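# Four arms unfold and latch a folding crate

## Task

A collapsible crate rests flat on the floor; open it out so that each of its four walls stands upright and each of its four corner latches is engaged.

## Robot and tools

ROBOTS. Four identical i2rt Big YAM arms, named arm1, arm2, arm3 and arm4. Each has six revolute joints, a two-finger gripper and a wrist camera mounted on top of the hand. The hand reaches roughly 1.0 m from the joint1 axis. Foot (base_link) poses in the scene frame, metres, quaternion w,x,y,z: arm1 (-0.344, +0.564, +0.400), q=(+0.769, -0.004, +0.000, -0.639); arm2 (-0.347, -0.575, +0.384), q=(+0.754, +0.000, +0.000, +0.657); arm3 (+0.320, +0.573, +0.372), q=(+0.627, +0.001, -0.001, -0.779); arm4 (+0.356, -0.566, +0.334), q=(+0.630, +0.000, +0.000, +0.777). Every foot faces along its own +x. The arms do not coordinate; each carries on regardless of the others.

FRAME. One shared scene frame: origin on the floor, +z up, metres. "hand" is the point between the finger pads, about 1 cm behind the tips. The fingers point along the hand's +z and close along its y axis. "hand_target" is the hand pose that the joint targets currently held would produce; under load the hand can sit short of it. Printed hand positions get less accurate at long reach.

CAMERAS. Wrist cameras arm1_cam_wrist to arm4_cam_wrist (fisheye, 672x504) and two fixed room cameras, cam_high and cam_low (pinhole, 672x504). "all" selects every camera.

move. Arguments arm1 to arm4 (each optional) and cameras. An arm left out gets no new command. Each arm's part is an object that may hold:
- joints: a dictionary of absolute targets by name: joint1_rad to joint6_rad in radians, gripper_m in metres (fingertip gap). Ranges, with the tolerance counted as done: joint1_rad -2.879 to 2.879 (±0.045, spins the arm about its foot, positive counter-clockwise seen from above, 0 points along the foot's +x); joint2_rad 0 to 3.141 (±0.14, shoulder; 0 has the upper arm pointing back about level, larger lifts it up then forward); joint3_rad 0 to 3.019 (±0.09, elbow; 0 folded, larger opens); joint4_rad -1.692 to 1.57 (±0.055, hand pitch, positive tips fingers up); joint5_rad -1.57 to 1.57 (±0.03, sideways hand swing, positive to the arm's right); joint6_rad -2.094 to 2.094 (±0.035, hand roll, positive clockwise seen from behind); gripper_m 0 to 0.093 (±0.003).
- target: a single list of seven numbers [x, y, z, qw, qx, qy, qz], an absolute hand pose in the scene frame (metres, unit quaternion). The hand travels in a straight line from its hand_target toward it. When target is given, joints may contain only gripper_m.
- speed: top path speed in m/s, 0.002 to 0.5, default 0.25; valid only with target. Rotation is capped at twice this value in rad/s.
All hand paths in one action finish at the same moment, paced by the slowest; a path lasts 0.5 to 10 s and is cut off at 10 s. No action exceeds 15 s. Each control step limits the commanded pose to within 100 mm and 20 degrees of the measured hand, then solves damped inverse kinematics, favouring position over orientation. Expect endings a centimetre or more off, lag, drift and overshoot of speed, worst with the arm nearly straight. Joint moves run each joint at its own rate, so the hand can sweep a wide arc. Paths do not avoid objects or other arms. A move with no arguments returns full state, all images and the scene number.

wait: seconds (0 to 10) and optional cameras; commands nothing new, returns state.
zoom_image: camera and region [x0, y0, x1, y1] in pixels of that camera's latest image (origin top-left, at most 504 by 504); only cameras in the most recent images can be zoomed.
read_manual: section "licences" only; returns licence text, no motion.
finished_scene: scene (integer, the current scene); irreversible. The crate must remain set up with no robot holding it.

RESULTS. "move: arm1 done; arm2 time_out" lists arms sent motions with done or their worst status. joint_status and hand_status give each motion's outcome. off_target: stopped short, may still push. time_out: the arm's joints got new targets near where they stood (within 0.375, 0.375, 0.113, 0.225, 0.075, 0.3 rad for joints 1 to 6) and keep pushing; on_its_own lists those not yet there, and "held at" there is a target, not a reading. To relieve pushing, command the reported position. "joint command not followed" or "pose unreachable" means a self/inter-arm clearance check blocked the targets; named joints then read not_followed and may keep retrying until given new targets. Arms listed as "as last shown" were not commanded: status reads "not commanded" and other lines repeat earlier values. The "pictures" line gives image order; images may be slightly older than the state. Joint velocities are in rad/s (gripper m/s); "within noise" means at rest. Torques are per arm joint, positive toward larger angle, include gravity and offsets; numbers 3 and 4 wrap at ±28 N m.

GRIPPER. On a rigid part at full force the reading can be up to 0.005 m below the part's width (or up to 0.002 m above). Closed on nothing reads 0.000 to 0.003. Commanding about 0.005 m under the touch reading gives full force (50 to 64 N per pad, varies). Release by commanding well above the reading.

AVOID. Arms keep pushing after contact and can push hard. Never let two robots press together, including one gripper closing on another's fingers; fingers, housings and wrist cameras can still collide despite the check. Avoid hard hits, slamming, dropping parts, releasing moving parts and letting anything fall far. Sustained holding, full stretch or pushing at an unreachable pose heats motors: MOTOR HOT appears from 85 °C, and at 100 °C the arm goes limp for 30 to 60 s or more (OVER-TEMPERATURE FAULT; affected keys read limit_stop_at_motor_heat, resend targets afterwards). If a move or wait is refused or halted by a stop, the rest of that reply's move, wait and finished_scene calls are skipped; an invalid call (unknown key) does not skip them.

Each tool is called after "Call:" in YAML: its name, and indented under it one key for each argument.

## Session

Call:
move:

Scene clock: 0.00 s.
Joint torques (N m): no reading
Motor temperatures (°C): arm1=[27 28 27 26 23 23 25] | arm2=[23 24 24 24 27 26 24] | arm3=[26 24 27 23 25 23 27] | arm4=[24 26 26 29 26 24 26]
Heat: arm1: hottest joint2_rad 28 °C; arm2: hottest joint5_rad 27 °C; arm3: hottest joint3_rad 27 °C; arm4: hottest joint4_rad 29 °C.
Joint velocities: within noise
arm1.joint_positions: joint1_rad=+0.789 joint2_rad=+0.425 joint3_rad=+1.402 joint4_rad=-1.276 joint5_rad=+0.217 joint6_rad=-0.687 gripper_m=+0.09396
arm1.joint_status: not commanded
arm1.hand: x=-0.2365 y=+0.4511 z=+0.9932 quat_wxyz=(-0.418, -0.026, -0.802, +0.426) (m; scene frame)
arm1.hand_target: x=-0.2404 y=+0.4538 z=+1.0017 quat_wxyz=(-0.426, -0.027, -0.795, +0.430) (m; scene frame)
arm1.hand_status: not commanded
arm2.joint_positions: joint1_rad=-0.187 joint2_rad=+0.448 joint3_rad=+1.696 joint4_rad=-1.263 joint5_rad=+0.249 joint6_rad=-0.242 gripper_m=+0.09396
arm2.joint_status: not commanded
arm2.hand: x=-0.2825 y=-0.5188 z=+1.0983 quat_wxyz=(-0.653, +0.415, -0.579, -0.258) (m; scene frame)
arm2.hand_target: x=-0.2830 y=-0.5203 z=+1.1047 quat_wxyz=(-0.657, +0.411, -0.575, -0.261) (m; scene frame)
arm2.hand_status: not commanded
arm3.joint_positions: joint1_rad=+0.868 joint2_rad=+0.482 joint3_rad=+1.633 joint4_rad=-1.455 joint5_rad=+0.267 joint6_rad=-0.464 gripper_m=+0.09396
arm3.joint_status: not commanded
arm3.hand: x=+0.3451 y=+0.4623 z=+1.0140 quat_wxyz=(-0.385, -0.257, -0.760, +0.456) (m; scene frame)
arm3.hand_target: x=+0.3424 y=+0.4658 z=+1.0199 quat_wxyz=(-0.391, -0.257, -0.755, +0.460) (m; scene frame)
arm3.hand_status: not commanded
arm4.joint_positions: joint1_rad=-0.127 joint2_rad=+0.568 joint3_rad=+1.615 joint4_rad=-1.161 joint5_rad=+0.181 joint6_rad=-0.762 gripper_m=+0.09396
arm4.joint_status: not commanded
arm4.hand: x=+0.3738 y=-0.3903 z=+1.0285 quat_wxyz=(-0.627, +0.673, -0.321, -0.224) (m; scene frame)
arm4.hand_target: x=+0.3742 y=-0.3960 z=+1.0355 quat_wxyz=(-0.633, +0.667, -0.319, -0.228) (m; scene frame)
arm4.hand_status: not commanded
pictures: arm1_cam_wrist, arm2_cam_wrist, arm3_cam_wrist, arm4_cam_wrist, cam_high, cam_low

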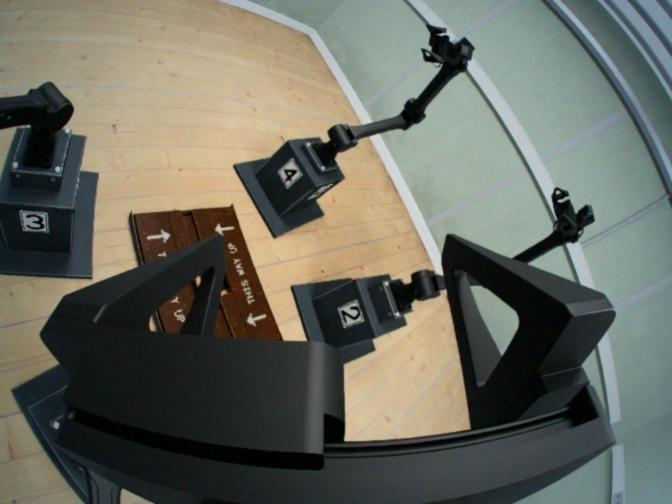

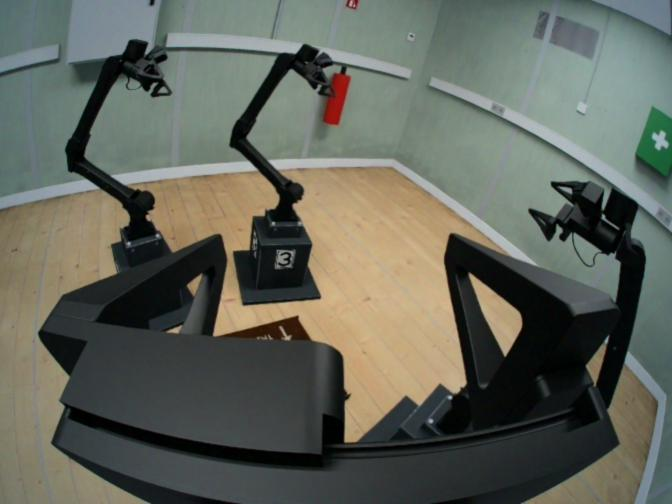

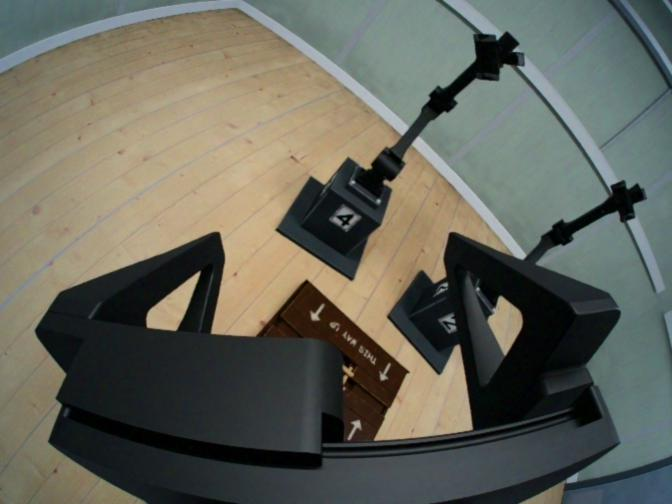

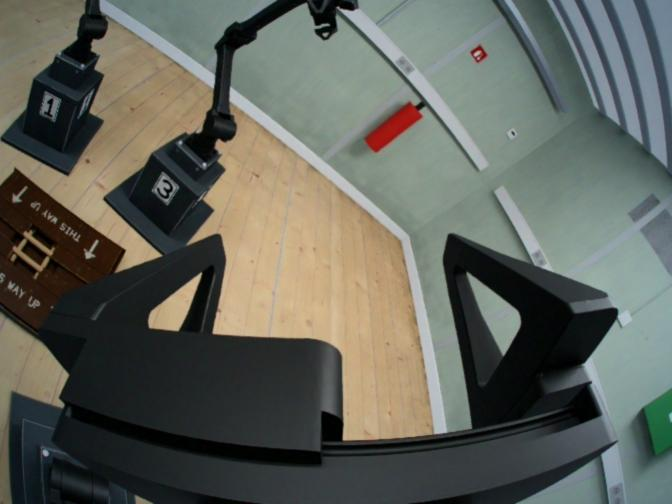

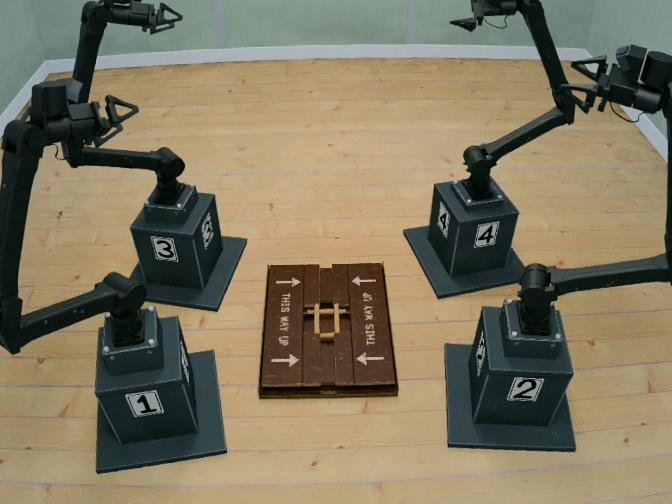

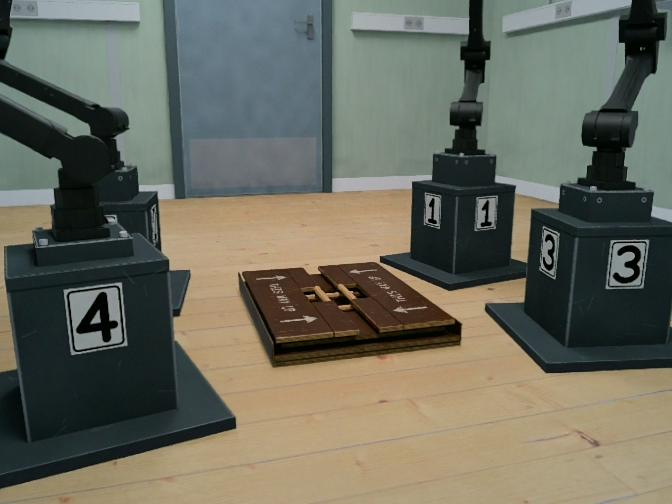

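Call:
move:
  arm1: {"target":[-0.1,0.12,0.4,0,0.5,0.866,0],"joints":{"gripper_m":0.05}}
  arm4: {"target":[0.2,-0.28,0.5,0,0.707,-0.707,0],"joints":{"gripper_m":0.05}}

Call:
move:
  arm1: {"target":[-0.003,0.026,0.15,0,0,1,0]}
  cameras: ["arm1_cam_wrist","cam_low"]

Scene clock: 7.43 s.
Joint torques (N m): arm1=[-1.03 -18.14 9.58 0.18 0.03 0.18] | arm2=[-0.03 8 4.64 1.76 0.01 -0.01] | arm3=[-0.73 4.01 5.15 2.4 0.17 0.11] | arm4=[1.73 -6.89 9.06 0.4 -0.13 0.28]
Motor temperatures (°C): arm1=[27 28 28 26 23 23 25] | arm2=[23 24 24 24 27 26 24] | arm3=[26 24 27 23 25 23 27] | arm4=[24 26 26 29 26 25 26]
Heat: arm1: hottest joint2_rad 28 °C; arm2: hottest joint5_rad 27 °C; arm3: hottest joint3_rad 27 °C; arm4: hottest joint4_rad 29 °C.
move: arm1 off_target; arm4 done
Joint velocities: within noise
arm1.joint_positions: joint1_rad=+0.329 joint2_rad=+1.863 joint3_rad=+1.195 joint4_rad=-0.942 joint5_rad=-0.012 joint6_rad=-0.040 gripper_m=+0.05007
arm1.joint_status: all done
arm1.hand: x=-0.1040 y=+0.1416 z=+0.3904 quat_wxyz=(+0.015, -0.487, -0.873, -0.011) (m; scene frame)
arm1.hand_target: x=-0.0991 y=+0.1250 z=+0.3988 quat_wxyz=(+0.004, -0.496, -0.868, -0.006) (m; scene frame)
arm1.hand_status: off_target (0.024 m and 2.7 deg from the pose sent, 0.693 m and 89.9 deg at the start)
arm2, arm3: as last shown
arm4.joint_positions: joint1_rad=+0.290 joint2_rad=+1.211 joint3_rad=+0.969 joint4_rad=-1.335 joint5_rad=-0.001 joint6_rad=+0.482 gripper_m=+0.05007
arm4.joint_status: all done
arm4.hand: x=+0.2026 y=-0.2837 z=+0.5039 quat_wxyz=(+0.001, +0.713, -0.702, +0.002) (m; scene frame)
arm4.hand_target: x=+0.2040 y=-0.2820 z=+0.4989 quat_wxyz=(+0.003, +0.704, -0.710, +0.004) (m; scene frame)
arm4.hand_status: done (0.006 m and 0.9 deg from the pose sent, 0.567 m and 90.6 deg at the start)
pictures: none

Scene clock: 10.50 s.
Joint torques (N m): arm1=[0.32 -24.82 8.01 0.16 0.02 -0.03] | arm2=[-0.15 8 4.63 1.78 0.01 -0.01] | arm3=[-0.73 3.78 5.16 2.4 0.14 0.09] | arm4=[1.14 -6.83 9.05 0.42 -0.13 0.28]
Motor temperatures (°C): arm1=[27 28 28 26 23 23 25] | arm2=[23 24 24 24 27 26 24] | arm3=[26 24 27 23 25 23 27] | arm4=[24 26 26 29 26 25 26]
Heat: arm1: hottest joint2_rad 28 °C; arm2: hottest joint5_rad 27 °C; arm3: hottest joint3_rad 27 °C; arm4: hottest joint4_rad 29 °C.
move: arm1 off_target
Joint velocities: within noise
arm1.joint_positions: joint1_rad=+0.375 joint2_rad=+2.551 joint3_rad=+1.703 joint4_rad=-0.733 joint5_rad=-0.003 joint6_rad=-0.982 gripper_m=+0.05007
arm1.joint_status: not commanded
arm1.hand: x=-0.0144 y=+0.0341 z=+0.1514 quat_wxyz=(+0.005, -0.015, -1.000, -0.002) (m; scene frame)
arm1.hand_target: x=-0.0044 y=+0.0285 z=+0.1487 quat_wxyz=(+0.002, -0.005, -1.000, +0.001) (m; scene frame)
arm1.hand_status: off_target (0.014 m and 1.8 deg from the pose sent, 0.285 m and 58.4 deg at the start)
arm2, arm3, arm4: as last shown
pictures: arm1_cam_wrist, cam_low

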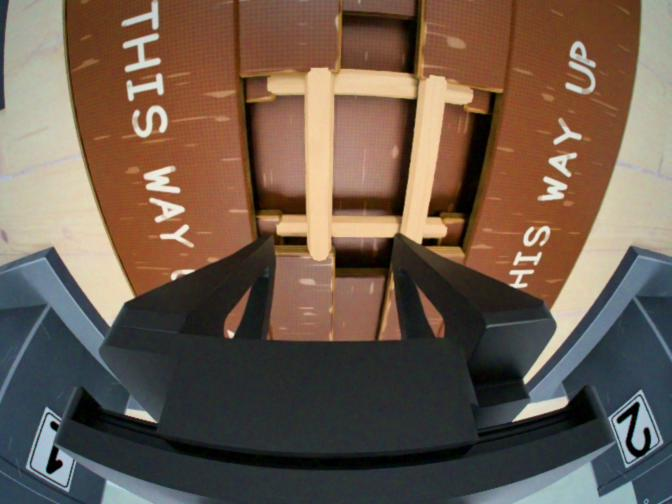

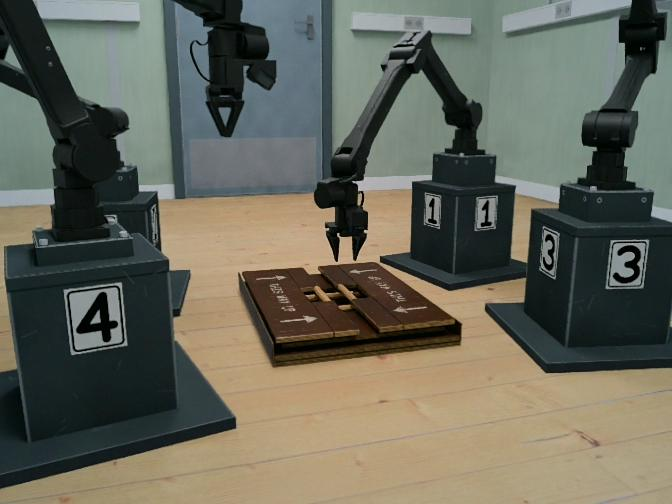

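Call:
move:
  arm1: {"target":[-0.002,0.034,0.055,0,0,1,0],"speed":0.12}
  cameras: ["arm1_cam_wrist"]

Call:
move:
  arm1: {"joints":{"gripper_m":0.01}}

Call:
move:
  arm1: {"target":[-0.003,0.041,0.103,0,0,0.9848,-0.1736],"speed":0.1}

Call:
move:
  arm1: {"target":[-0.003,0.071,0.152,0,0,0.9511,-0.309],"speed":0.1}
  cameras: ["cam_low","arm1_cam_wrist"]

Scene clock: 14.33 s.
Joint torques (N m): arm1=[0.26 -25.11 7.06 0.88 0.01 -0.03] | arm2=[-0.09 8 4.63 1.77 0.01 -0.01] | arm3=[-0.79 3.78 5.19 2.24 0.18 0.12] | arm4=[1.08 -6.83 9.06 0.42 -0.13 0.28]
Motor temperatures (°C): arm1=[27 29 29 26 23 23 25] | arm2=[23 24 24 24 27 26 24] | arm3=[26 24 27 23 25 23 27] | arm4=[24 26 27 29 26 25 26]
Heat: arm1: hottest joint2_rad 29 °C; arm2: hottest joint5_rad 27 °C; arm3: hottest joint3_rad 27 °C; arm4: hottest joint4_rad 29 °C.
move: arm1 off_target
Joint velocities: arm1=[within noise] | arm2=[within noise] | arm3=[within noise] | arm4=[-0.005 -0.044 -0.007 -0.007 -0.022 -0.051 0]
arm1.joint_positions: joint1_rad=+0.381 joint2_rad=+2.745 joint3_rad=+1.807 joint4_rad=-0.658 joint5_rad=-0.006 joint6_rad=-0.983 gripper_m=+0.05007
arm1.joint_status: not commanded
arm1.hand: x=-0.0149 y=+0.0417 z=+0.0595 quat_wxyz=(+0.007, -0.011, -1.000, -0.009) (m; scene frame)
arm1.hand_target: x=-0.0031 y=+0.0351 z=+0.0558 quat_wxyz=(+0.000, +0.000, -1.000, +0.000) (m; scene frame)
arm1.hand_status: off_target (0.016 m and 1.8 deg from the pose sent, 0.097 m and 1.8 deg at the start)
arm2, arm3, arm4: as last shown
pictures: arm1_cam_wrist

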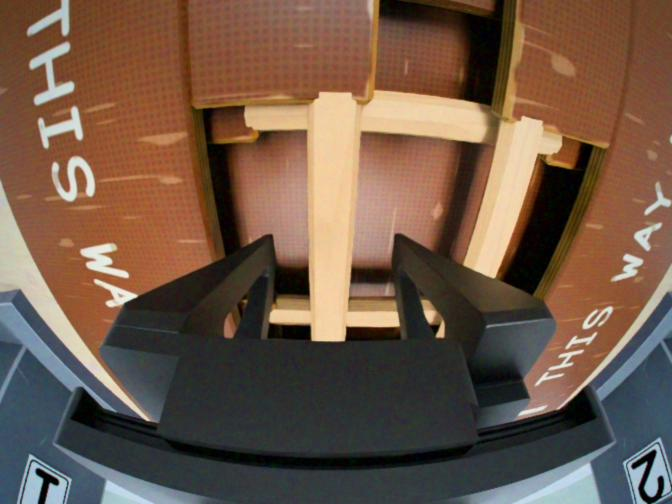

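Scene clock: 14.97 s.
Joint torques (N m): arm1=[0.21 -25.29 7.39 0.92 0.03 -0.02] | arm2=[-0.03 8 4.62 1.76 0.01 -0.01] | arm3=[-0.5 3.84 5.31 2.3 0.18 0.11] | arm4=[1.14 -6.83 9.06 0.42 -0.13 0.28]
Motor temperatures (°C): arm1=[27 29 29 26 23 23 25] | arm2=[23 24 24 24 27 26 24] | arm3=[26 24 27 23 25 23 27] | arm4=[24 26 27 29 26 25 26]
Heat: arm1: hottest joint2_rad 29 °C; arm2: hottest joint5_rad 27 °C; arm3: hottest joint3_rad 27 °C; arm4: hottest joint4_rad 29 °C.
move: arm1 off_target
Joint velocities: within noise
arm1.joint_positions: joint1_rad=+0.381 joint2_rad=+2.745 joint3_rad=+1.807 joint4_rad=-0.660 joint5_rad=-0.009 joint6_rad=-0.983 gripper_m=+0.01477
arm1.joint_status: gripper_m off_target (ended at +0.01479, target +0.01000)
arm1.hand: x=-0.0146 y=+0.0423 z=+0.0595 quat_wxyz=(+0.006, -0.011, -1.000, -0.011) (m; scene frame)
arm1.hand_target: x=-0.0031 y=+0.0352 z=+0.0558 quat_wxyz=(-0.001, -0.001, -1.000, +0.000) (m; scene frame)
arm1.hand_status: not commanded
arm2, arm3, arm4: as last shown
pictures: none

Scene clock: 17.37 s.
Joint torques (N m): arm1=[1.08 -27.87 3.75 1.88 0.65 0.11] | arm2=[-0.09 7.94 4.62 1.77 0.01 -0.01] | arm3=[-1.03 4.13 5.26 2.33 0.17 0.12] | arm4=[1.08 -6.83 9.06 0.42 -0.13 0.28]
Motor temperatures (°C): arm1=[27 29 29 26 23 23 25] | arm2=[23 24 24 24 27 26 24] | arm3=[26 24 27 23 25 23 27] | arm4=[24 26 27 29 26 25 26]
Heat: arm1: hottest joint2_rad 29 °C; arm2: hottest joint5_rad 27 °C; arm3: hottest joint3_rad 27 °C; arm4: hottest joint4_rad 29 °C.
move: arm1 off_target
Joint velocities: within noise
arm1.joint_positions: joint1_rad=+0.438 joint2_rad=+2.605 joint3_rad=+1.494 joint4_rad=-0.213 joint5_rad=+0.178 joint6_rad=-0.962 gripper_m=+0.01403
arm1.joint_status: not commanded
arm1.hand: x=-0.0150 y=+0.0475 z=+0.0866 quat_wxyz=(+0.004, -0.004, -0.988, +0.154) (m; scene frame)
arm1.hand_target: x=-0.0031 y=+0.0409 z=+0.1018 quat_wxyz=(-0.003, +0.000, -0.985, +0.172) (m; scene frame)
arm1.hand_status: off_target (0.021 m and 2.4 deg from the pose sent, 0.045 m and 21.3 deg at the start)
arm2, arm3, arm4: as last shown
pictures: none

Scene clock: 19.43 s.
Joint torques (N m): arm1=[1.08 -25.05 2.41 1.99 0.68 0.16] | arm2=[-0.09 8 4.63 1.76 0.01 -0.01] | arm3=[-0.73 3.9 5.19 2.39 0.18 0.1] | arm4=[1.14 -6.77 9.05 0.42 -0.13 0.29]
Motor temperatures (°C): arm1=[27 29 29 26 23 23 25] | arm2=[23 24 24 24 27 26 24] | arm3=[26 24 27 24 25 23 27] | arm4=[24 26 27 29 26 25 26]
Heat: arm1: hottest joint2_rad 29 °C; arm2: hottest joint5_rad 27 °C; arm3: hottest joint3_rad 27 °C; arm4: hottest joint4_rad 29 °C.
move: arm1 off_target
Joint velocities: within noise
arm1.joint_positions: joint1_rad=+0.511 joint2_rad=+2.476 joint3_rad=+1.235 joint4_rad=+0.150 joint5_rad=+0.382 joint6_rad=-0.952 gripper_m=+0.01393
arm1.joint_status: not commanded
arm1.hand: x=-0.0150 y=+0.0652 z=+0.1414 quat_wxyz=(+0.006, -0.007, -0.954, +0.300) (m; scene frame)
arm1.hand_target: x=-0.0068 y=+0.0665 z=+0.1525 quat_wxyz=(+0.001, -0.004, -0.951, +0.310) (m; scene frame)
arm1.hand_status: off_target (0.017 m and 1.5 deg from the pose sent, 0.071 m and 18.3 deg at the start)
arm2, arm3, arm4: as last shown
pictures: arm1_cam_wrist, cam_low

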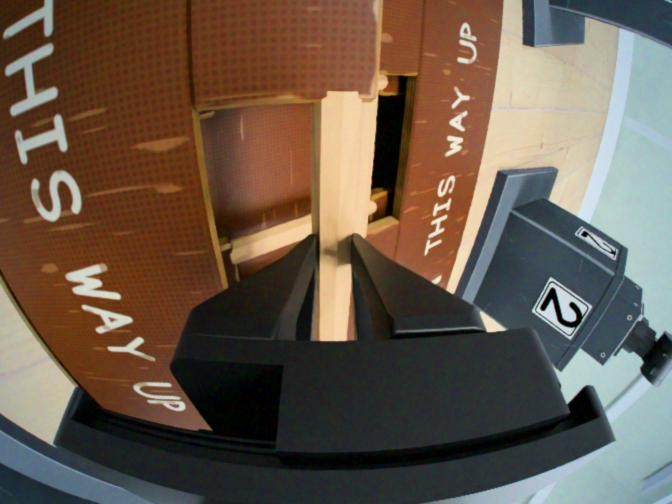

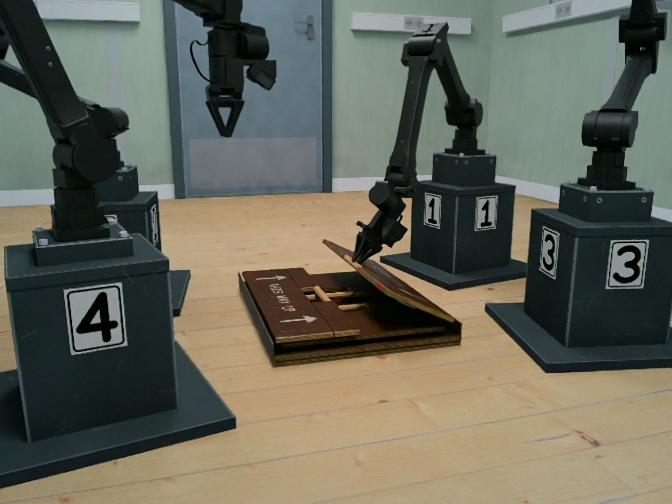

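Call:
move:
  arm1: {"target":[-0.002,0.116,0.196,0,0,0.866,-0.5],"speed":0.1}

Call:
move:
  arm1: {"target":[-0.001,0.169,0.222,0,0,0.766,-0.643],"speed":0.1}

Call:
move:
  arm1: {"target":[0.0,0.206,0.241,0,0,0.725,-0.688],"speed":0.08}

Call:
move:
  arm1: {"target":[0.0,0.24,0.243,0,0,0.707,-0.707],"speed":0.06}

Call:
move:
  arm4: {"target":[-0.024,-0.012,0.2,0,1,0,0]}
  cameras: ["cam_low","arm4_cam_wrist","cam_high"]

Scene clock: 23.67 s.
Joint torques (N m): arm1=[1.61 -20.01 1.91 3.07 0.52 0.06] | arm2=[-0.09 7.94 4.62 1.77 0.01 -0.01] | arm3=[-0.73 3.72 5.34 2.4 0.15 0.09] | arm4=[1.14 -6.83 9.06 0.4 -0.13 0.28]
Motor temperatures (°C): arm1=[27 30 29 26 23 23 25] | arm2=[23 24 24 24 27 26 24] | arm3=[26 24 27 24 25 23 27] | arm4=[24 26 27 29 26 25 26]
Heat: arm1: hottest joint2_rad 30 °C; arm2: hottest joint5_rad 27 °C; arm3: hottest joint3_rad 27 °C; arm4: hottest joint4_rad 29 °C.
move: arm1 off_target
Joint velocities: within noise
arm1.joint_positions: joint1_rad=+0.646 joint2_rad=+2.462 joint3_rad=+0.999 joint4_rad=+0.718 joint5_rad=+0.703 joint6_rad=-1.038 gripper_m=+0.01389
arm1.joint_status: not commanded
arm1.hand: x=-0.0139 y=+0.1077 z=+0.1960 quat_wxyz=(+0.010, -0.007, -0.870, +0.494) (m; scene frame)
arm1.hand_target: x=-0.0023 y=+0.1142 z=+0.1963 quat_wxyz=(+0.002, +0.005, -0.866, +0.501) (m; scene frame)
arm1.hand_status: off_target (0.014 m and 1.7 deg from the pose sent, 0.076 m and 25.1 deg at the start)
arm2, arm3, arm4: as last shown
pictures: none

Scene clock: 26.23 s.
Joint torques (N m): arm1=[2.02 -18.2 0.51 3.19 0.01 0.06] | arm2=[-0.09 8 4.63 1.76 0.01 -0.01] | arm3=[-0.38 3.96 5.18 2.37 0.15 0.07] | arm4=[1.08 -6.83 9.06 0.42 -0.13 0.28]
Motor temperatures (°C): arm1=[27 30 29 26 23 23 25] | arm2=[23 25 24 24 27 26 24] | arm3=[26 24 27 24 25 23 27] | arm4=[24 26 28 29 26 25 26]
Heat: arm1: hottest joint2_rad 30 °C; arm2: hottest joint5_rad 27 °C; arm3: hottest joint3_rad 27 °C; arm4: hottest joint4_rad 29 °C.
move: arm1 off_target
Joint velocities: within noise
arm1.joint_positions: joint1_rad=+0.786 joint2_rad=+2.616 joint3_rad=+0.937 joint4_rad=+1.348 joint5_rad=+0.987 joint6_rad=-1.296 gripper_m=+0.01379
arm1.joint_status: not commanded
arm1.hand: x=-0.0121 y=+0.1589 z=+0.2272 quat_wxyz=(+0.017, -0.013, -0.766, +0.643) (m; scene frame)
arm1.hand_target: x=-0.0018 y=+0.1679 z=+0.2230 quat_wxyz=(+0.005, -0.001, -0.764, +0.645) (m; scene frame)
arm1.hand_status: off_target (0.016 m and 2.4 deg from the pose sent, 0.068 m and 20.9 deg at the start)
arm2.joint_positions: joint1_rad=-0.187 joint2_rad=+0.448 joint3_rad=+1.696 joint4_rad=-1.263 joint5_rad=+0.249 joint6_rad=-0.242 gripper_m=+0.09396
arm2.joint_status: not commanded
arm2.hand: x=-0.2825 y=-0.5188 z=+1.0983 quat_wxyz=(-0.653, +0.415, -0.579, -0.258) (m; scene frame)
arm2.hand_target: x=-0.2830 y=-0.5203 z=+1.1047 quat_wxyz=(-0.657, +0.411, -0.575, -0.261) (m; scene frame)
arm2.hand_status: not commanded
arm3.joint_positions: joint1_rad=+0.868 joint2_rad=+0.482 joint3_rad=+1.633 joint4_rad=-1.455 joint5_rad=+0.267 joint6_rad=-0.464 gripper_m=+0.09396
arm3.joint_status: not commanded
arm3.hand: x=+0.3451 y=+0.4623 z=+1.0140 quat_wxyz=(-0.385, -0.257, -0.760, +0.456) (m; scene frame)
arm3.hand_target: x=+0.3424 y=+0.4658 z=+1.0199 quat_wxyz=(-0.391, -0.257, -0.755, +0.460) (m; scene frame)
arm3.hand_status: not commanded
arm4: as last shown
pictures: none

Scene clock: 27.53 s.
Joint torques (N m): arm1=[2.55 -18.08 -0.44 2.92 0.04 0.05] | arm2=[-0.09 7.94 4.63 1.77 0.01 -0.01] | arm3=[-0.62 3.96 5.33 2.37 0.2 0.11] | arm4=[1.14 -6.83 9.05 0.42 -0.13 0.28]
Motor temperatures (°C): arm1=[27 30 29 26 23 23 25] | arm2=[23 25 24 24 27 26 24] | arm3=[26 24 27 24 25 23 27] | arm4=[24 26 28 29 26 25 26]
Heat: arm1: hottest joint2_rad 30 °C; arm2: hottest joint5_rad 27 °C; arm3: hottest joint3_rad 27 °C; arm4: hottest joint4_rad 29 °C.
move: arm1 off_target
Joint velocities: within noise
arm1.joint_positions: joint1_rad=+0.869 joint2_rad=+2.659 joint3_rad=+0.910 joint4_rad=+1.548 joint5_rad=+1.091 joint6_rad=-1.393 gripper_m=+0.01347
arm1.joint_status: not commanded
arm1.hand: x=-0.0111 y=+0.1952 z=+0.2394 quat_wxyz=(+0.018, -0.015, -0.737, +0.676) (m; scene frame)
arm1.hand_target: x=+0.0002 y=+0.2048 z=+0.2415 quat_wxyz=(+0.004, -0.004, -0.734, +0.679) (m; scene frame)
arm1.hand_status: off_target (0.016 m and 3.3 deg from the pose sent, 0.051 m and 7.4 deg at the start; a joint's target at an end of its range on 21 of 39 steps)
arm2, arm3: as last shown
arm4.joint_positions: joint1_rad=+0.290 joint2_rad=+1.211 joint3_rad=+0.969 joint4_rad=-1.335 joint5_rad=-0.001 joint6_rad=+0.482 gripper_m=+0.05007
arm4.joint_status: not commanded
arm4.hand: x=+0.2026 y=-0.2837 z=+0.5039 quat_wxyz=(+0.001, +0.713, -0.702, +0.002) (m; scene frame)
arm4.hand_target: x=+0.2040 y=-0.2820 z=+0.4989 quat_wxyz=(+0.003, +0.704, -0.710, +0.004) (m; scene frame)
arm4.hand_status: not commanded
pictures: none

Scene clock: 28.77 s.
Joint torques (N m): arm1=[1.9 -18.84 -0.88 2.17 -0.12 0.19] | arm2=[-0.09 7.94 4.63 1.78 0.01 -0.01] | arm3=[-0.56 3.78 5.12 2.26 0.16 0.12] | arm4=[1.14 -6.83 9.05 0.42 -0.13 0.28]
Motor temperatures (°C): arm1=[27 30 29 26 23 23 25] | arm2=[23 25 24 25 27 26 24] | arm3=[26 24 27 24 25 23 27] | arm4=[24 26 28 29 26 25 26]
Heat: arm1: hottest joint2_rad 30 °C; arm2: hottest joint5_rad 27 °C; arm3: hottest joint3_rad 27 °C; arm4: hottest joint4_rad 29 °C.
move: arm1 off_target
Joint velocities: within noise
arm1.joint_positions: joint1_rad=+0.953 joint2_rad=+2.657 joint3_rad=+0.877 joint4_rad=+1.565 joint5_rad=+1.194 joint6_rad=-1.379 gripper_m=+0.01236
arm1.joint_status: not commanded
arm1.hand: x=-0.0098 y=+0.2297 z=+0.2434 quat_wxyz=(+0.027, -0.018, -0.732, +0.680) (m; scene frame)
arm1.hand_target: x=+0.0007 y=+0.2392 z=+0.2438 quat_wxyz=(+0.009, -0.010, -0.732, +0.681) (m; scene frame)
arm1.hand_status: off_target (0.014 m and 5.6 deg from the pose sent, 0.046 m and 5.6 deg at the start; a joint's target at an end of its range on 37 of 37 steps)
arm2, arm3, arm4: as last shown
pictures: none

Scene clock: 32.93 s.
Joint torques (N m): arm1=[2.43 -18.78 -0.95 2.18 -0.09 0.27] | arm2=[-0.09 8.06 4.63 1.76 0.01 -0.01] | arm3=[-0.97 4.19 5.26 2.29 0.2 0.12] | arm4=[2.43 -21.07 11.6 -0.53 -0.21 -0.09]
Motor temperatures (°C): arm1=[27 30 28 26 23 23 26] | arm2=[23 25 24 25 27 26 24] | arm3=[26 24 27 24 25 23 27] | arm4=[24 26 28 29 26 25 26]
Heat: arm1: hottest joint2_rad 30 °C; arm2: hottest joint5_rad 27 °C; arm3: hottest joint3_rad 27 °C; arm4: hottest joint4_rad 29 °C.
move: arm4 off_target
Joint velocities: within noise
arm1, arm2, arm3: as last shown
arm1.joint_positions: joint1_rad=+0.953 joint2_rad=+2.657 joint3_rad=+0.877 joint4_rad=+1.565 joint5_rad=+1.194 joint6_rad=-1.379 gripper_m=+0.01235
arm1.hand_target: x=+0.0007 y=+0.2392 z=+0.2438 quat_wxyz=(+0.010, -0.010, -0.732, +0.681) (m; scene frame)
arm4.joint_positions: joint1_rad=+0.386 joint2_rad=+2.401 joint3_rad=+1.791 joint4_rad=-0.965 joint5_rad=+0.011 joint6_rad=-0.946 gripper_m=+0.05007
arm4.joint_status: not commanded
arm4.hand: x=-0.0106 y=-0.0183 z=+0.2035 quat_wxyz=(-0.002, +1.000, -0.016, +0.006) (m; scene frame)
arm4.hand_target: x=-0.0206 y=-0.0141 z=+0.1972 quat_wxyz=(-0.002, +1.000, -0.003, +0.004) (m; scene frame)
arm4.hand_status: off_target (0.015 m and 2.0 deg from the pose sent, 0.466 m and 89.1 deg at the start)
pictures: arm4_cam_wrist, cam_high, cam_low

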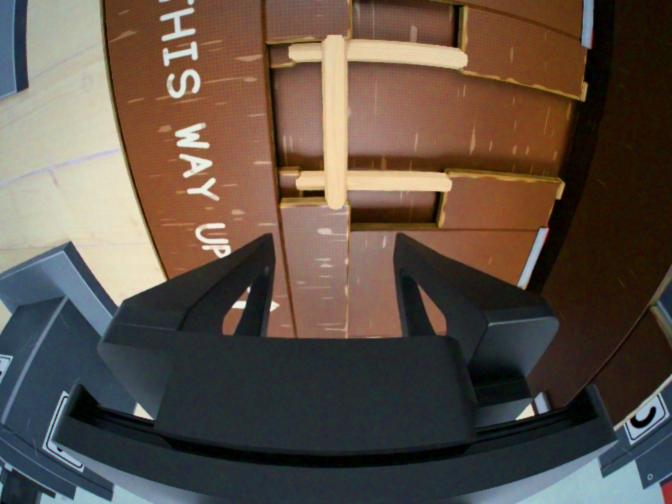

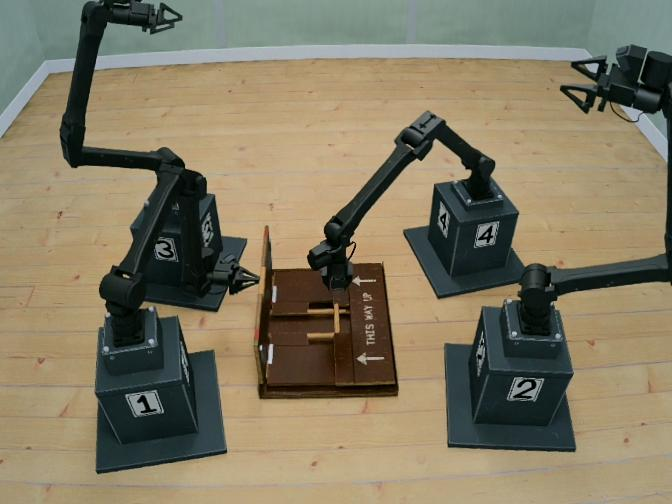

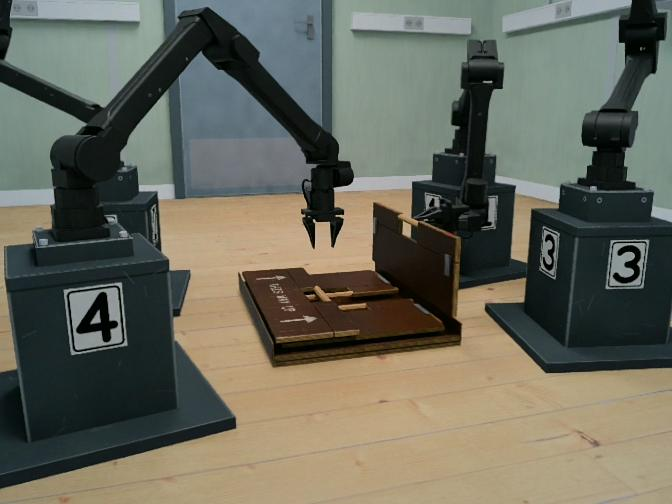

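Call:
move:
  arm4: {"target":[-0.036,-0.011,0.05,0,1,0,0],"speed":0.15}
  cameras: ["arm4_cam_wrist"]

Call:
move:
  arm4: {"joints":{"gripper_m":0.01}}

Call:
move:
  arm4: {"target":[-0.036,-0.022,0.103,-0.1736,0.9848,0,0],"speed":0.1}
  cameras: ["arm4_cam_wrist"]

Call:
move:
  arm4: {"target":[-0.037,-0.052,0.152,-0.309,0.9511,0,0],"speed":0.1}

Call:
move:
  arm4: {"target":[-0.038,-0.097,0.196,-0.5,0.866,0,0],"speed":0.1}
  cameras: ["arm4_cam_wrist","cam_low"]

Call:
move:
  arm4: {"target":[-0.04,-0.147,0.225,-0.643,0.766,0,0],"speed":0.1}

Call:
move:
  arm4: {"target":[-0.042,-0.187,0.24,-0.688,0.725,0,0],"speed":0.07}

Call:
move:
  arm4: {"target":[-0.043,-0.218,0.242,-0.707,0.707,0,0],"speed":0.06}
  cameras: ["arm4_cam_wrist","cam_low","cam_high"]

Scene clock: 38.00 s.
Joint torques (N m): arm1=[1.85 -18.55 -0.8 2.21 -0.1 0.25] | arm2=[-0.09 7.94 4.62 1.77 0.01 -0.01] | arm3=[-0.85 4.13 5.19 2.44 0.18 0.09] | arm4=[2.73 -22.65 10.33 0.03 -0.24 -0.01]
Motor temperatures (°C): arm1=[27 30 28 26 23 23 26] | arm2=[23 25 25 25 27 26 24] | arm3=[26 24 28 24 25 23 27] | arm4=[24 26 28 29 26 25 26]
Heat: arm1: hottest joint2_rad 30 °C; arm2: hottest joint5_rad 27 °C; arm3: hottest joint3_rad 28 °C; arm4: hottest joint4_rad 29 °C.
move: arm4 off_target
Joint velocities: within noise
arm1, arm2, arm3: as last shown
arm1.hand_target: x=+0.0007 y=+0.2391 z=+0.2438 quat_wxyz=(+0.010, -0.010, -0.732, +0.681) (m; scene frame)
arm4.joint_positions: joint1_rad=+0.396 joint2_rad=+2.697 joint3_rad=+1.948 joint4_rad=-0.833 joint5_rad=+0.002 joint6_rad=-0.946 gripper_m=+0.05007
arm4.joint_status: not commanded
arm4.hand: x=-0.0237 y=-0.0147 z=+0.0582 quat_wxyz=(+0.004, +1.000, -0.011, +0.004) (m; scene frame)
arm4.hand_target: x=-0.0337 y=-0.0111 z=+0.0507 quat_wxyz=(-0.001, +1.000, -0.002, -0.001) (m; scene frame)
arm4.hand_status: off_target (0.015 m and 1.4 deg from the pose sent, 0.156 m and 2.0 deg at the start)
pictures: arm4_cam_wrist

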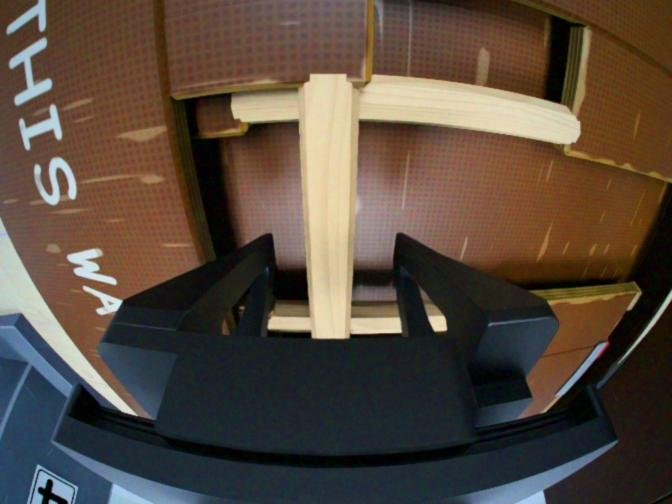

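Scene clock: 38.63 s.
Joint torques (N m): arm1=[2.08 -18.55 -0.87 2.09 -0.11 0.25] | arm2=[-0.09 8 4.63 1.77 0.01 -0.01] | arm3=[-0.79 3.72 5.2 2.41 0.2 0.07] | arm4=[2.32 -22.48 10.32 0.16 -0.19 -0.02]
Motor temperatures (°C): arm1=[27 30 28 26 23 23 26] | arm2=[23 25 25 25 27 26 24] | arm3=[26 24 28 24 25 23 27] | arm4=[24 27 28 29 26 25 26]
Heat: arm1: hottest joint2_rad 30 °C; arm2: hottest joint5_rad 27 °C; arm3: hottest joint3_rad 28 °C; arm4: hottest joint4_rad 29 °C.
move: arm4 off_target
Joint velocities: within noise
arm1, arm2, arm3: as last shown
arm1.hand_target: x=+0.0007 y=+0.2392 z=+0.2438 quat_wxyz=(+0.010, -0.010, -0.732, +0.681) (m; scene frame)
arm4.joint_positions: joint1_rad=+0.398 joint2_rad=+2.697 joint3_rad=+1.948 joint4_rad=-0.836 joint5_rad=-0.001 joint6_rad=-0.946 gripper_m=+0.01673
arm4.joint_status: gripper_m off_target (ended at +0.01676, target +0.01000)
arm4.hand: x=-0.0245 y=-0.0162 z=+0.0582 quat_wxyz=(+0.006, +1.000, -0.010, +0.004) (m; scene frame)
arm4.hand_target: x=-0.0347 y=-0.0119 z=+0.0507 quat_wxyz=(+0.000, +1.000, -0.001, -0.001) (m; scene frame)
arm4.hand_status: not commanded
pictures: none

Scene clock: 41.03 s.
Joint torques (N m): arm1=[2.26 -18.9 -0.84 2.06 -0.08 0.23] | arm2=[-0.09 8 4.63 1.77 0.01 -0.01] | arm3=[-0.67 4.07 5.18 2.4 0.13 0.12] | arm4=[3.14 -23.88 5.82 1.47 0.37 0.15]
Motor temperatures (°C): arm1=[27 30 28 26 23 23 26] | arm2=[23 25 25 25 27 26 24] | arm3=[26 24 28 24 25 23 27] | arm4=[24 27 28 29 26 25 26]
Heat: arm1: hottest joint2_rad 30 °C; arm2: hottest joint5_rad 27 °C; arm3: hottest joint3_rad 28 °C; arm4: hottest joint4_rad 29 °C.
move: arm4 off_target
Joint velocities: within noise
arm1, arm2, arm3: as last shown
arm4.joint_positions: joint1_rad=+0.453 joint2_rad=+2.513 joint3_rad=+1.610 joint4_rad=-0.417 joint5_rad=+0.198 joint6_rad=-0.923 gripper_m=+0.01666
arm4.joint_status: not commanded
arm4.hand: x=-0.0249 y=-0.0196 z=+0.0957 quat_wxyz=(-0.158, +0.987, -0.006, +0.002) (m; scene frame)
arm4.hand_target: x=-0.0355 y=-0.0222 z=+0.1019 quat_wxyz=(-0.171, +0.985, -0.001, -0.002) (m; scene frame)
arm4.hand_status: off_target (0.013 m and 1.9 deg from the pose sent, 0.047 m and 20.8 deg at the start)
pictures: arm4_cam_wrist

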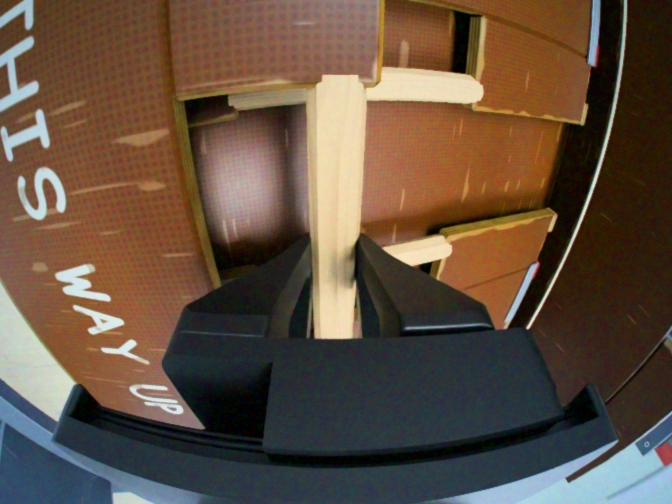

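Scene clock: 43.10 s.
Joint torques (N m): arm1=[2.2 -18.55 -0.91 2.18 -0.1 0.22] | arm2=[-0.09 7.94 4.63 1.77 0.01 -0.02] | arm3=[-0.67 4.72 5.33 2.28 0.13 0.12] | arm4=[3.78 -21.71 4.78 1.4 0.23 0.16]
Motor temperatures (°C): arm1=[27 30 28 26 23 23 26] | arm2=[23 25 25 25 27 26 24] | arm3=[26 24 28 24 25 23 27] | arm4=[24 27 28 29 26 25 26]
Heat: arm1: hottest joint2_rad 30 °C; arm2: hottest joint5_rad 27 °C; arm3: hottest joint3_rad 28 °C; arm4: hottest joint4_rad 29 °C.
move: arm4 off_target
Joint velocities: within noise
arm1, arm2, arm3: as last shown
arm4.joint_positions: joint1_rad=+0.527 joint2_rad=+2.364 joint3_rad=+1.346 joint4_rad=-0.071 joint5_rad=+0.415 joint6_rad=-0.920 gripper_m=+0.01662
arm4.joint_status: not commanded
arm4.hand: x=-0.0260 y=-0.0379 z=+0.1503 quat_wxyz=(-0.307, +0.952, -0.010, +0.005) (m; scene frame)
arm4.hand_target: x=-0.0374 y=-0.0496 z=+0.1530 quat_wxyz=(-0.311, +0.950, +0.001, +0.000) (m; scene frame)
arm4.hand_status: off_target (0.018 m and 1.2 deg from the pose sent, 0.066 m and 17.8 deg at the start)
pictures: none

Scene clock: 45.87 s.
Joint torques (N m): arm1=[2.14 -18.78 -0.84 2.28 -0.03 0.25] | arm2=[-0.09 8 4.63 1.76 0.01 -0.01] | arm3=[-0.5 3.78 5.26 2.32 0.17 0.11] | arm4=[3.96 -17.38 4.25 2.45 0.15 0.01]
Motor temperatures (°C): arm1=[27 31 28 26 23 23 26] | arm2=[23 25 25 25 27 26 24] | arm3=[26 24 28 24 25 23 27] | arm4=[24 27 28 29 26 25 27]
Heat: arm1: hottest joint2_rad 31 °C; arm2: hottest joint5_rad 27 °C; arm3: hottest joint3_rad 28 °C; arm4: hottest joint4_rad 29 °C.
move: arm4 off_target
Joint velocities: within noise
arm1: as last shown
arm1.hand_target: x=+0.0007 y=+0.2391 z=+0.2438 quat_wxyz=(+0.010, -0.010, -0.732, +0.681) (m; scene frame)
arm2.joint_positions: joint1_rad=-0.187 joint2_rad=+0.448 joint3_rad=+1.696 joint4_rad=-1.263 joint5_rad=+0.249 joint6_rad=-0.242 gripper_m=+0.09396
arm2.joint_status: not commanded
arm2.hand: x=-0.2825 y=-0.5188 z=+1.0983 quat_wxyz=(-0.653, +0.415, -0.579, -0.258) (m; scene frame)
arm2.hand_target: x=-0.2830 y=-0.5203 z=+1.1047 quat_wxyz=(-0.657, +0.411, -0.575, -0.261) (m; scene frame)
arm2.hand_status: not commanded
arm3.joint_positions: joint1_rad=+0.868 joint2_rad=+0.482 joint3_rad=+1.633 joint4_rad=-1.455 joint5_rad=+0.267 joint6_rad=-0.464 gripper_m=+0.09396
arm3.joint_status: not commanded
arm3.hand: x=+0.3451 y=+0.4623 z=+1.0140 quat_wxyz=(-0.385, -0.257, -0.760, +0.456) (m; scene frame)
arm3.hand_target: x=+0.3424 y=+0.4658 z=+1.0199 quat_wxyz=(-0.391, -0.257, -0.755, +0.460) (m; scene frame)
arm3.hand_status: not commanded
arm4.joint_positions: joint1_rad=+0.654 joint2_rad=+2.308 joint3_rad=+1.084 joint4_rad=+0.480 joint5_rad=+0.738 joint6_rad=-1.013 gripper_m=+0.01654
arm4.joint_status: not commanded
arm4.hand: x=-0.0273 y=-0.0825 z=+0.2033 quat_wxyz=(-0.500, +0.866, -0.014, +0.006) (m; scene frame)
arm4.hand_target: x=-0.0380 y=-0.0957 z=+0.1965 quat_wxyz=(-0.500, +0.866, +0.005, +0.002) (m; scene frame)
arm4.hand_status: off_target (0.019 m and 1.8 deg from the pose sent, 0.076 m and 24.2 deg at the start)
pictures: arm4_cam_wrist, cam_low

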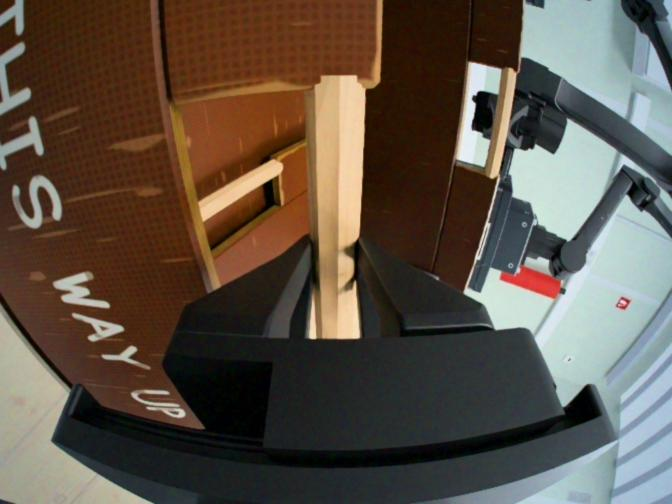

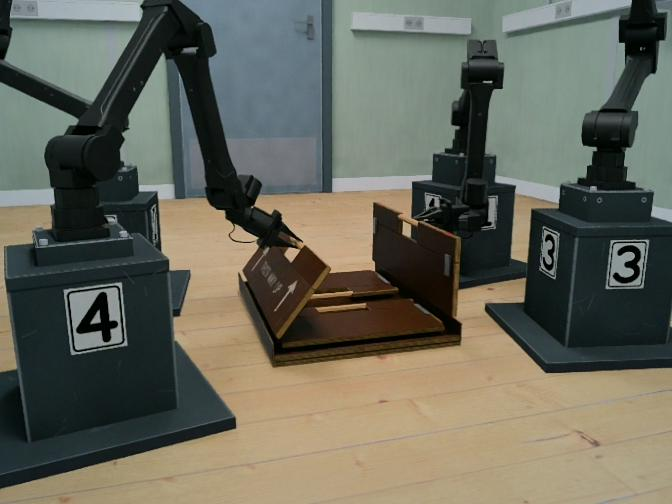

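Scene clock: 48.43 s.
Joint torques (N m): arm1=[1.85 -18.61 -0.96 2.11 -0.09 0.28] | arm2=[-0.09 8 4.63 1.77 0.01 -0.01] | arm3=[-0.26 3.72 5.2 2.37 0.16 0.1] | arm4=[3.49 -15.5 3.75 2.63 -0.22 0]
Motor temperatures (°C): arm1=[27 31 28 26 23 23 26] | arm2=[23 25 25 25 27 26 24] | arm3=[26 24 28 24 25 23 27] | arm4=[24 27 28 29 26 25 27]
Heat: arm1: hottest joint2_rad 31 °C; arm2: hottest joint5_rad 27 °C; arm3: hottest joint3_rad 28 °C; arm4: hottest joint4_rad 29 °C.
move: arm4 off_target
Joint velocities: within noise
arm1, arm2, arm3: as last shown
arm1.hand_target: x=+0.0007 y=+0.2392 z=+0.2438 quat_wxyz=(+0.010, -0.010, -0.732, +0.681) (m; scene frame)
arm4.joint_positions: joint1_rad=+0.781 joint2_rad=+2.414 joint3_rad=+0.969 joint4_rad=+1.117 joint5_rad=+1.007 joint6_rad=-1.288 gripper_m=+0.01647
arm4.joint_status: not commanded
arm4.hand: x=-0.0276 y=-0.1374 z=+0.2334 quat_wxyz=(-0.643, +0.765, -0.018, +0.013) (m; scene frame)
arm4.hand_target: x=-0.0384 y=-0.1462 z=+0.2256 quat_wxyz=(-0.644, +0.765, -0.001, +0.006) (m; scene frame)
arm4.hand_status: off_target (0.018 m and 2.5 deg from the pose sent, 0.069 m and 20.1 deg at the start)
pictures: none

Scene clock: 50.07 s.
Joint torques (N m): arm1=[2.61 -18.32 -0.81 2.29 -0.12 0.26] | arm2=[-0.03 7.94 4.63 1.77 0.01 -0.01] | arm3=[-0.67 4.13 5.33 2.28 0.16 0.13] | arm4=[4.54 -16.09 2.21 2.47 -0.27 0.01]
Motor temperatures (°C): arm1=[27 31 28 26 23 23 26] | arm2=[23 25 25 25 27 26 24] | arm3=[26 24 28 24 25 23 27] | arm4=[24 27 28 29 26 25 27]
Heat: arm1: hottest joint2_rad 31 °C; arm2: hottest joint5_rad 27 °C; arm3: hottest joint3_rad 28 °C; arm4: hottest joint4_rad 29 °C.
move: arm4 off_target
Joint velocities: within noise
arm1.joint_positions: joint1_rad=+0.953 joint2_rad=+2.657 joint3_rad=+0.877 joint4_rad=+1.565 joint5_rad=+1.194 joint6_rad=-1.379 gripper_m=+0.01235
arm1.joint_status: not commanded
arm1.hand: x=-0.0098 y=+0.2297 z=+0.2434 quat_wxyz=(+0.027, -0.018, -0.732, +0.680) (m; scene frame)
arm1.hand_target: x=+0.0007 y=+0.2391 z=+0.2438 quat_wxyz=(+0.010, -0.010, -0.732, +0.681) (m; scene frame)
arm1.hand_status: not commanded
arm2, arm3: as last shown
arm4.joint_positions: joint1_rad=+0.849 joint2_rad=+2.481 joint3_rad=+0.946 joint4_rad=+1.411 joint5_rad=+1.099 joint6_rad=-1.452 gripper_m=+0.01651
arm4.joint_status: not commanded
arm4.hand: x=-0.0276 y=-0.1710 z=+0.2429 quat_wxyz=(-0.687, +0.726, -0.020, +0.013) (m; scene frame)
arm4.hand_target: x=-0.0418 y=-0.1857 z=+0.2408 quat_wxyz=(-0.689, +0.725, -0.001, +0.000) (m; scene frame)
arm4.hand_status: off_target (0.022 m and 2.7 deg from the pose sent, 0.052 m and 7.3 deg at the start)
pictures: none

Scene clock: 51.17 s.
Joint torques (N m): arm1=[2.37 -18.49 -0.87 2.22 -0.11 0.22] | arm2=[-0.15 8 4.63 1.76 0.01 -0.01] | arm3=[-0.79 4.01 5.11 2.41 0.19 0.1] | arm4=[5.36 -15.97 1.24 2.33 -0.34 0.02]
Motor temperatures (°C): arm1=[27 31 28 26 23 23 26] | arm2=[23 25 25 25 27 26 24] | arm3=[26 24 28 24 25 23 27] | arm4=[24 27 28 29 26 25 27]
Heat: arm1: hottest joint2_rad 31 °C; arm2: hottest joint5_rad 27 °C; arm3: hottest joint3_rad 28 °C; arm4: hottest joint4_rad 29 °C.
move: arm4 off_target
Joint velocities: within noise
arm1, arm2, arm3: as last shown
arm1.hand_target: x=+0.0007 y=+0.2392 z=+0.2438 quat_wxyz=(+0.010, -0.010, -0.732, +0.681) (m; scene frame)
arm4.joint_positions: joint1_rad=+0.904 joint2_rad=+2.512 joint3_rad=+0.935 joint4_rad=+1.537 joint5_rad=+1.168 joint6_rad=-1.521 gripper_m=+0.01654
arm4.joint_status: not commanded
arm4.hand: x=-0.0283 y=-0.1972 z=+0.2454 quat_wxyz=(-0.701, +0.712, -0.025, +0.015) (m; scene frame)
arm4.hand_target: x=-0.0432 y=-0.2172 z=+0.2425 quat_wxyz=(-0.702, +0.712, -0.001, +0.000) (m; scene frame)
arm4.hand_status: off_target (0.026 m and 3.5 deg from the pose sent, 0.049 m and 4.2 deg at the start; a joint's target at an end of its range on 20 of 33 steps)
pictures: arm4_cam_wrist, cam_high, cam_low

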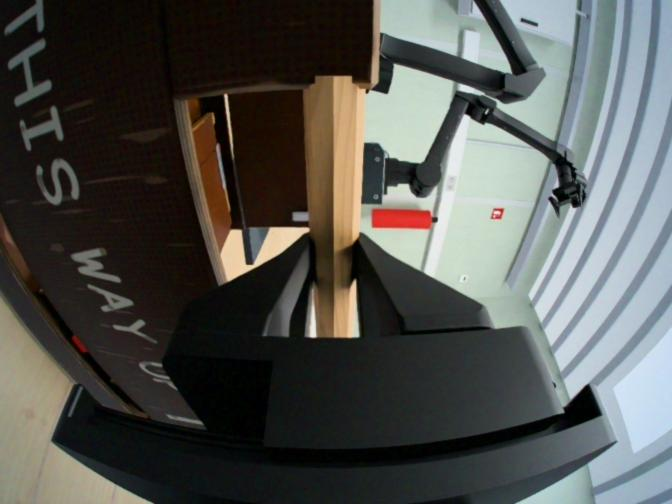

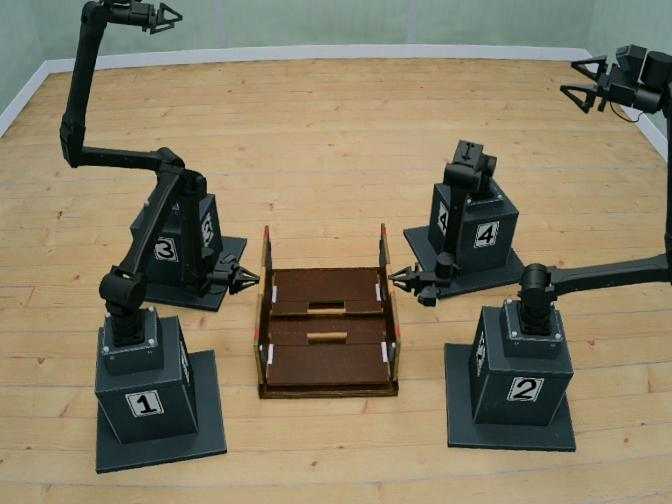

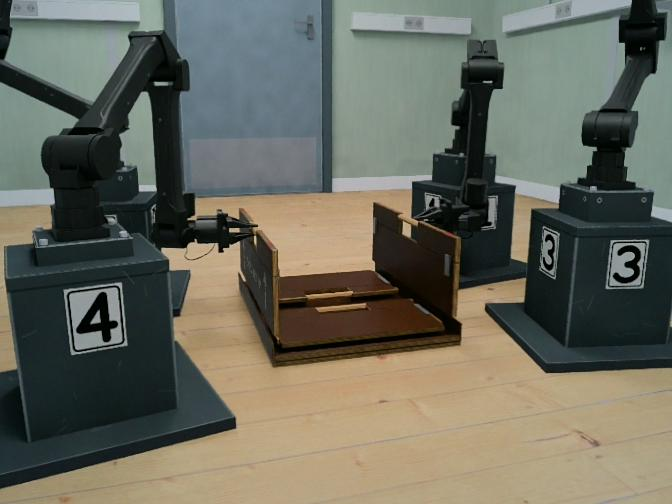

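Call:
move:
  arm2: {"target":[-0.15,-0.1,0.42,0,0.707,-0.707,0],"joints":{"gripper_m":0.05}}

Call:
move:
  arm2: {"target":[-0.073,0.02,0.12,0,0.707,-0.707,0]}
  cameras: ["arm2_cam_wrist"]

Scene clock: 56.57 s.
Joint torques (N m): arm1=[2.26 -18.08 -1.01 2.29 -0.07 0.26] | arm2=[0.26 -18.02 8.83 -0.08 -0.14 -0.13] | arm3=[-1.08 3.78 5.14 2.29 0.16 0.12] | arm4=[5.42 -15.97 1.24 2.32 -0.33 0.02]
Motor temperatures (°C): arm1=[27 31 28 26 23 23 26] | arm2=[23 25 25 25 27 26 24] | arm3=[26 24 28 24 25 23 27] | arm4=[24 27 27 29 26 25 27]
Heat: arm1: hottest joint2_rad 31 °C; arm2: hottest joint5_rad 27 °C; arm3: hottest joint3_rad 28 °C; arm4: hottest joint4_rad 29 °C.
move: arm2 off_target
Joint velocities: within noise
arm1, arm3, arm4: as last shown
arm2.joint_positions: joint1_rad=-0.259 joint2_rad=+1.838 joint3_rad=+1.252 joint4_rad=-1.032 joint5_rad=+0.002 joint6_rad=-0.387 gripper_m=+0.05013
arm2.joint_status: all done
arm2.hand: x=-0.1554 y=-0.1195 z=+0.4033 quat_wxyz=(+0.021, +0.704, -0.710, +0.010) (m; scene frame)
arm2.hand_target: x=-0.1541 y=-0.1022 z=+0.4176 quat_wxyz=(+0.005, +0.711, -0.704, +0.002) (m; scene frame)
arm2.hand_status: off_target (0.026 m and 2.7 deg from the pose sent, 0.808 m and 90.7 deg at the start)
pictures: none

Scene clock: 59.00 s.
Joint torques (N m): arm1=[2.49 -18.49 -0.75 2.15 -0.05 0.19] | arm2=[-0.79 -25.05 7.38 -0.03 -0.15 -0.13] | arm3=[-0.44 3.55 5.12 2.35 0.15 0.1] | arm4=[5.42 -15.91 1.25 2.33 -0.33 0.02]
Motor temperatures (°C): arm1=[27 31 28 26 23 23 26] | arm2=[23 25 25 25 27 26 24] | arm3=[26 24 28 24 25 23 27] | arm4=[24 27 27 29 26 25 27]
Heat: arm1: hottest joint2_rad 31 °C; arm2: hottest joint5_rad 27 °C; arm3: hottest joint3_rad 28 °C; arm4: hottest joint4_rad 29 °C.
move: arm2 off_target
Joint velocities: within noise
arm1, arm3, arm4: as last shown
arm2.joint_positions: joint1_rad=-0.295 joint2_rad=+2.630 joint3_rad=+1.800 joint4_rad=-0.766 joint5_rad=+0.001 joint6_rad=-0.420 gripper_m=+0.05013
arm2.joint_status: not commanded
arm2.hand: x=-0.0799 y=+0.0034 z=+0.1115 quat_wxyz=(+0.011, +0.703, -0.711, +0.005) (m; scene frame)
arm2.hand_target: x=-0.0694 y=+0.0155 z=+0.1199 quat_wxyz=(+0.000, +0.703, -0.711, -0.001) (m; scene frame)
arm2.hand_status: off_target (0.020 m and 1.5 deg from the pose sent, 0.326 m and 2.7 deg at the start)
pictures: arm2_cam_wrist

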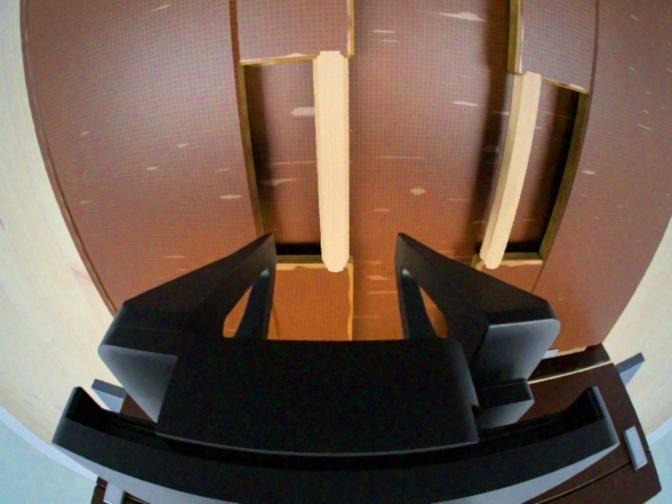

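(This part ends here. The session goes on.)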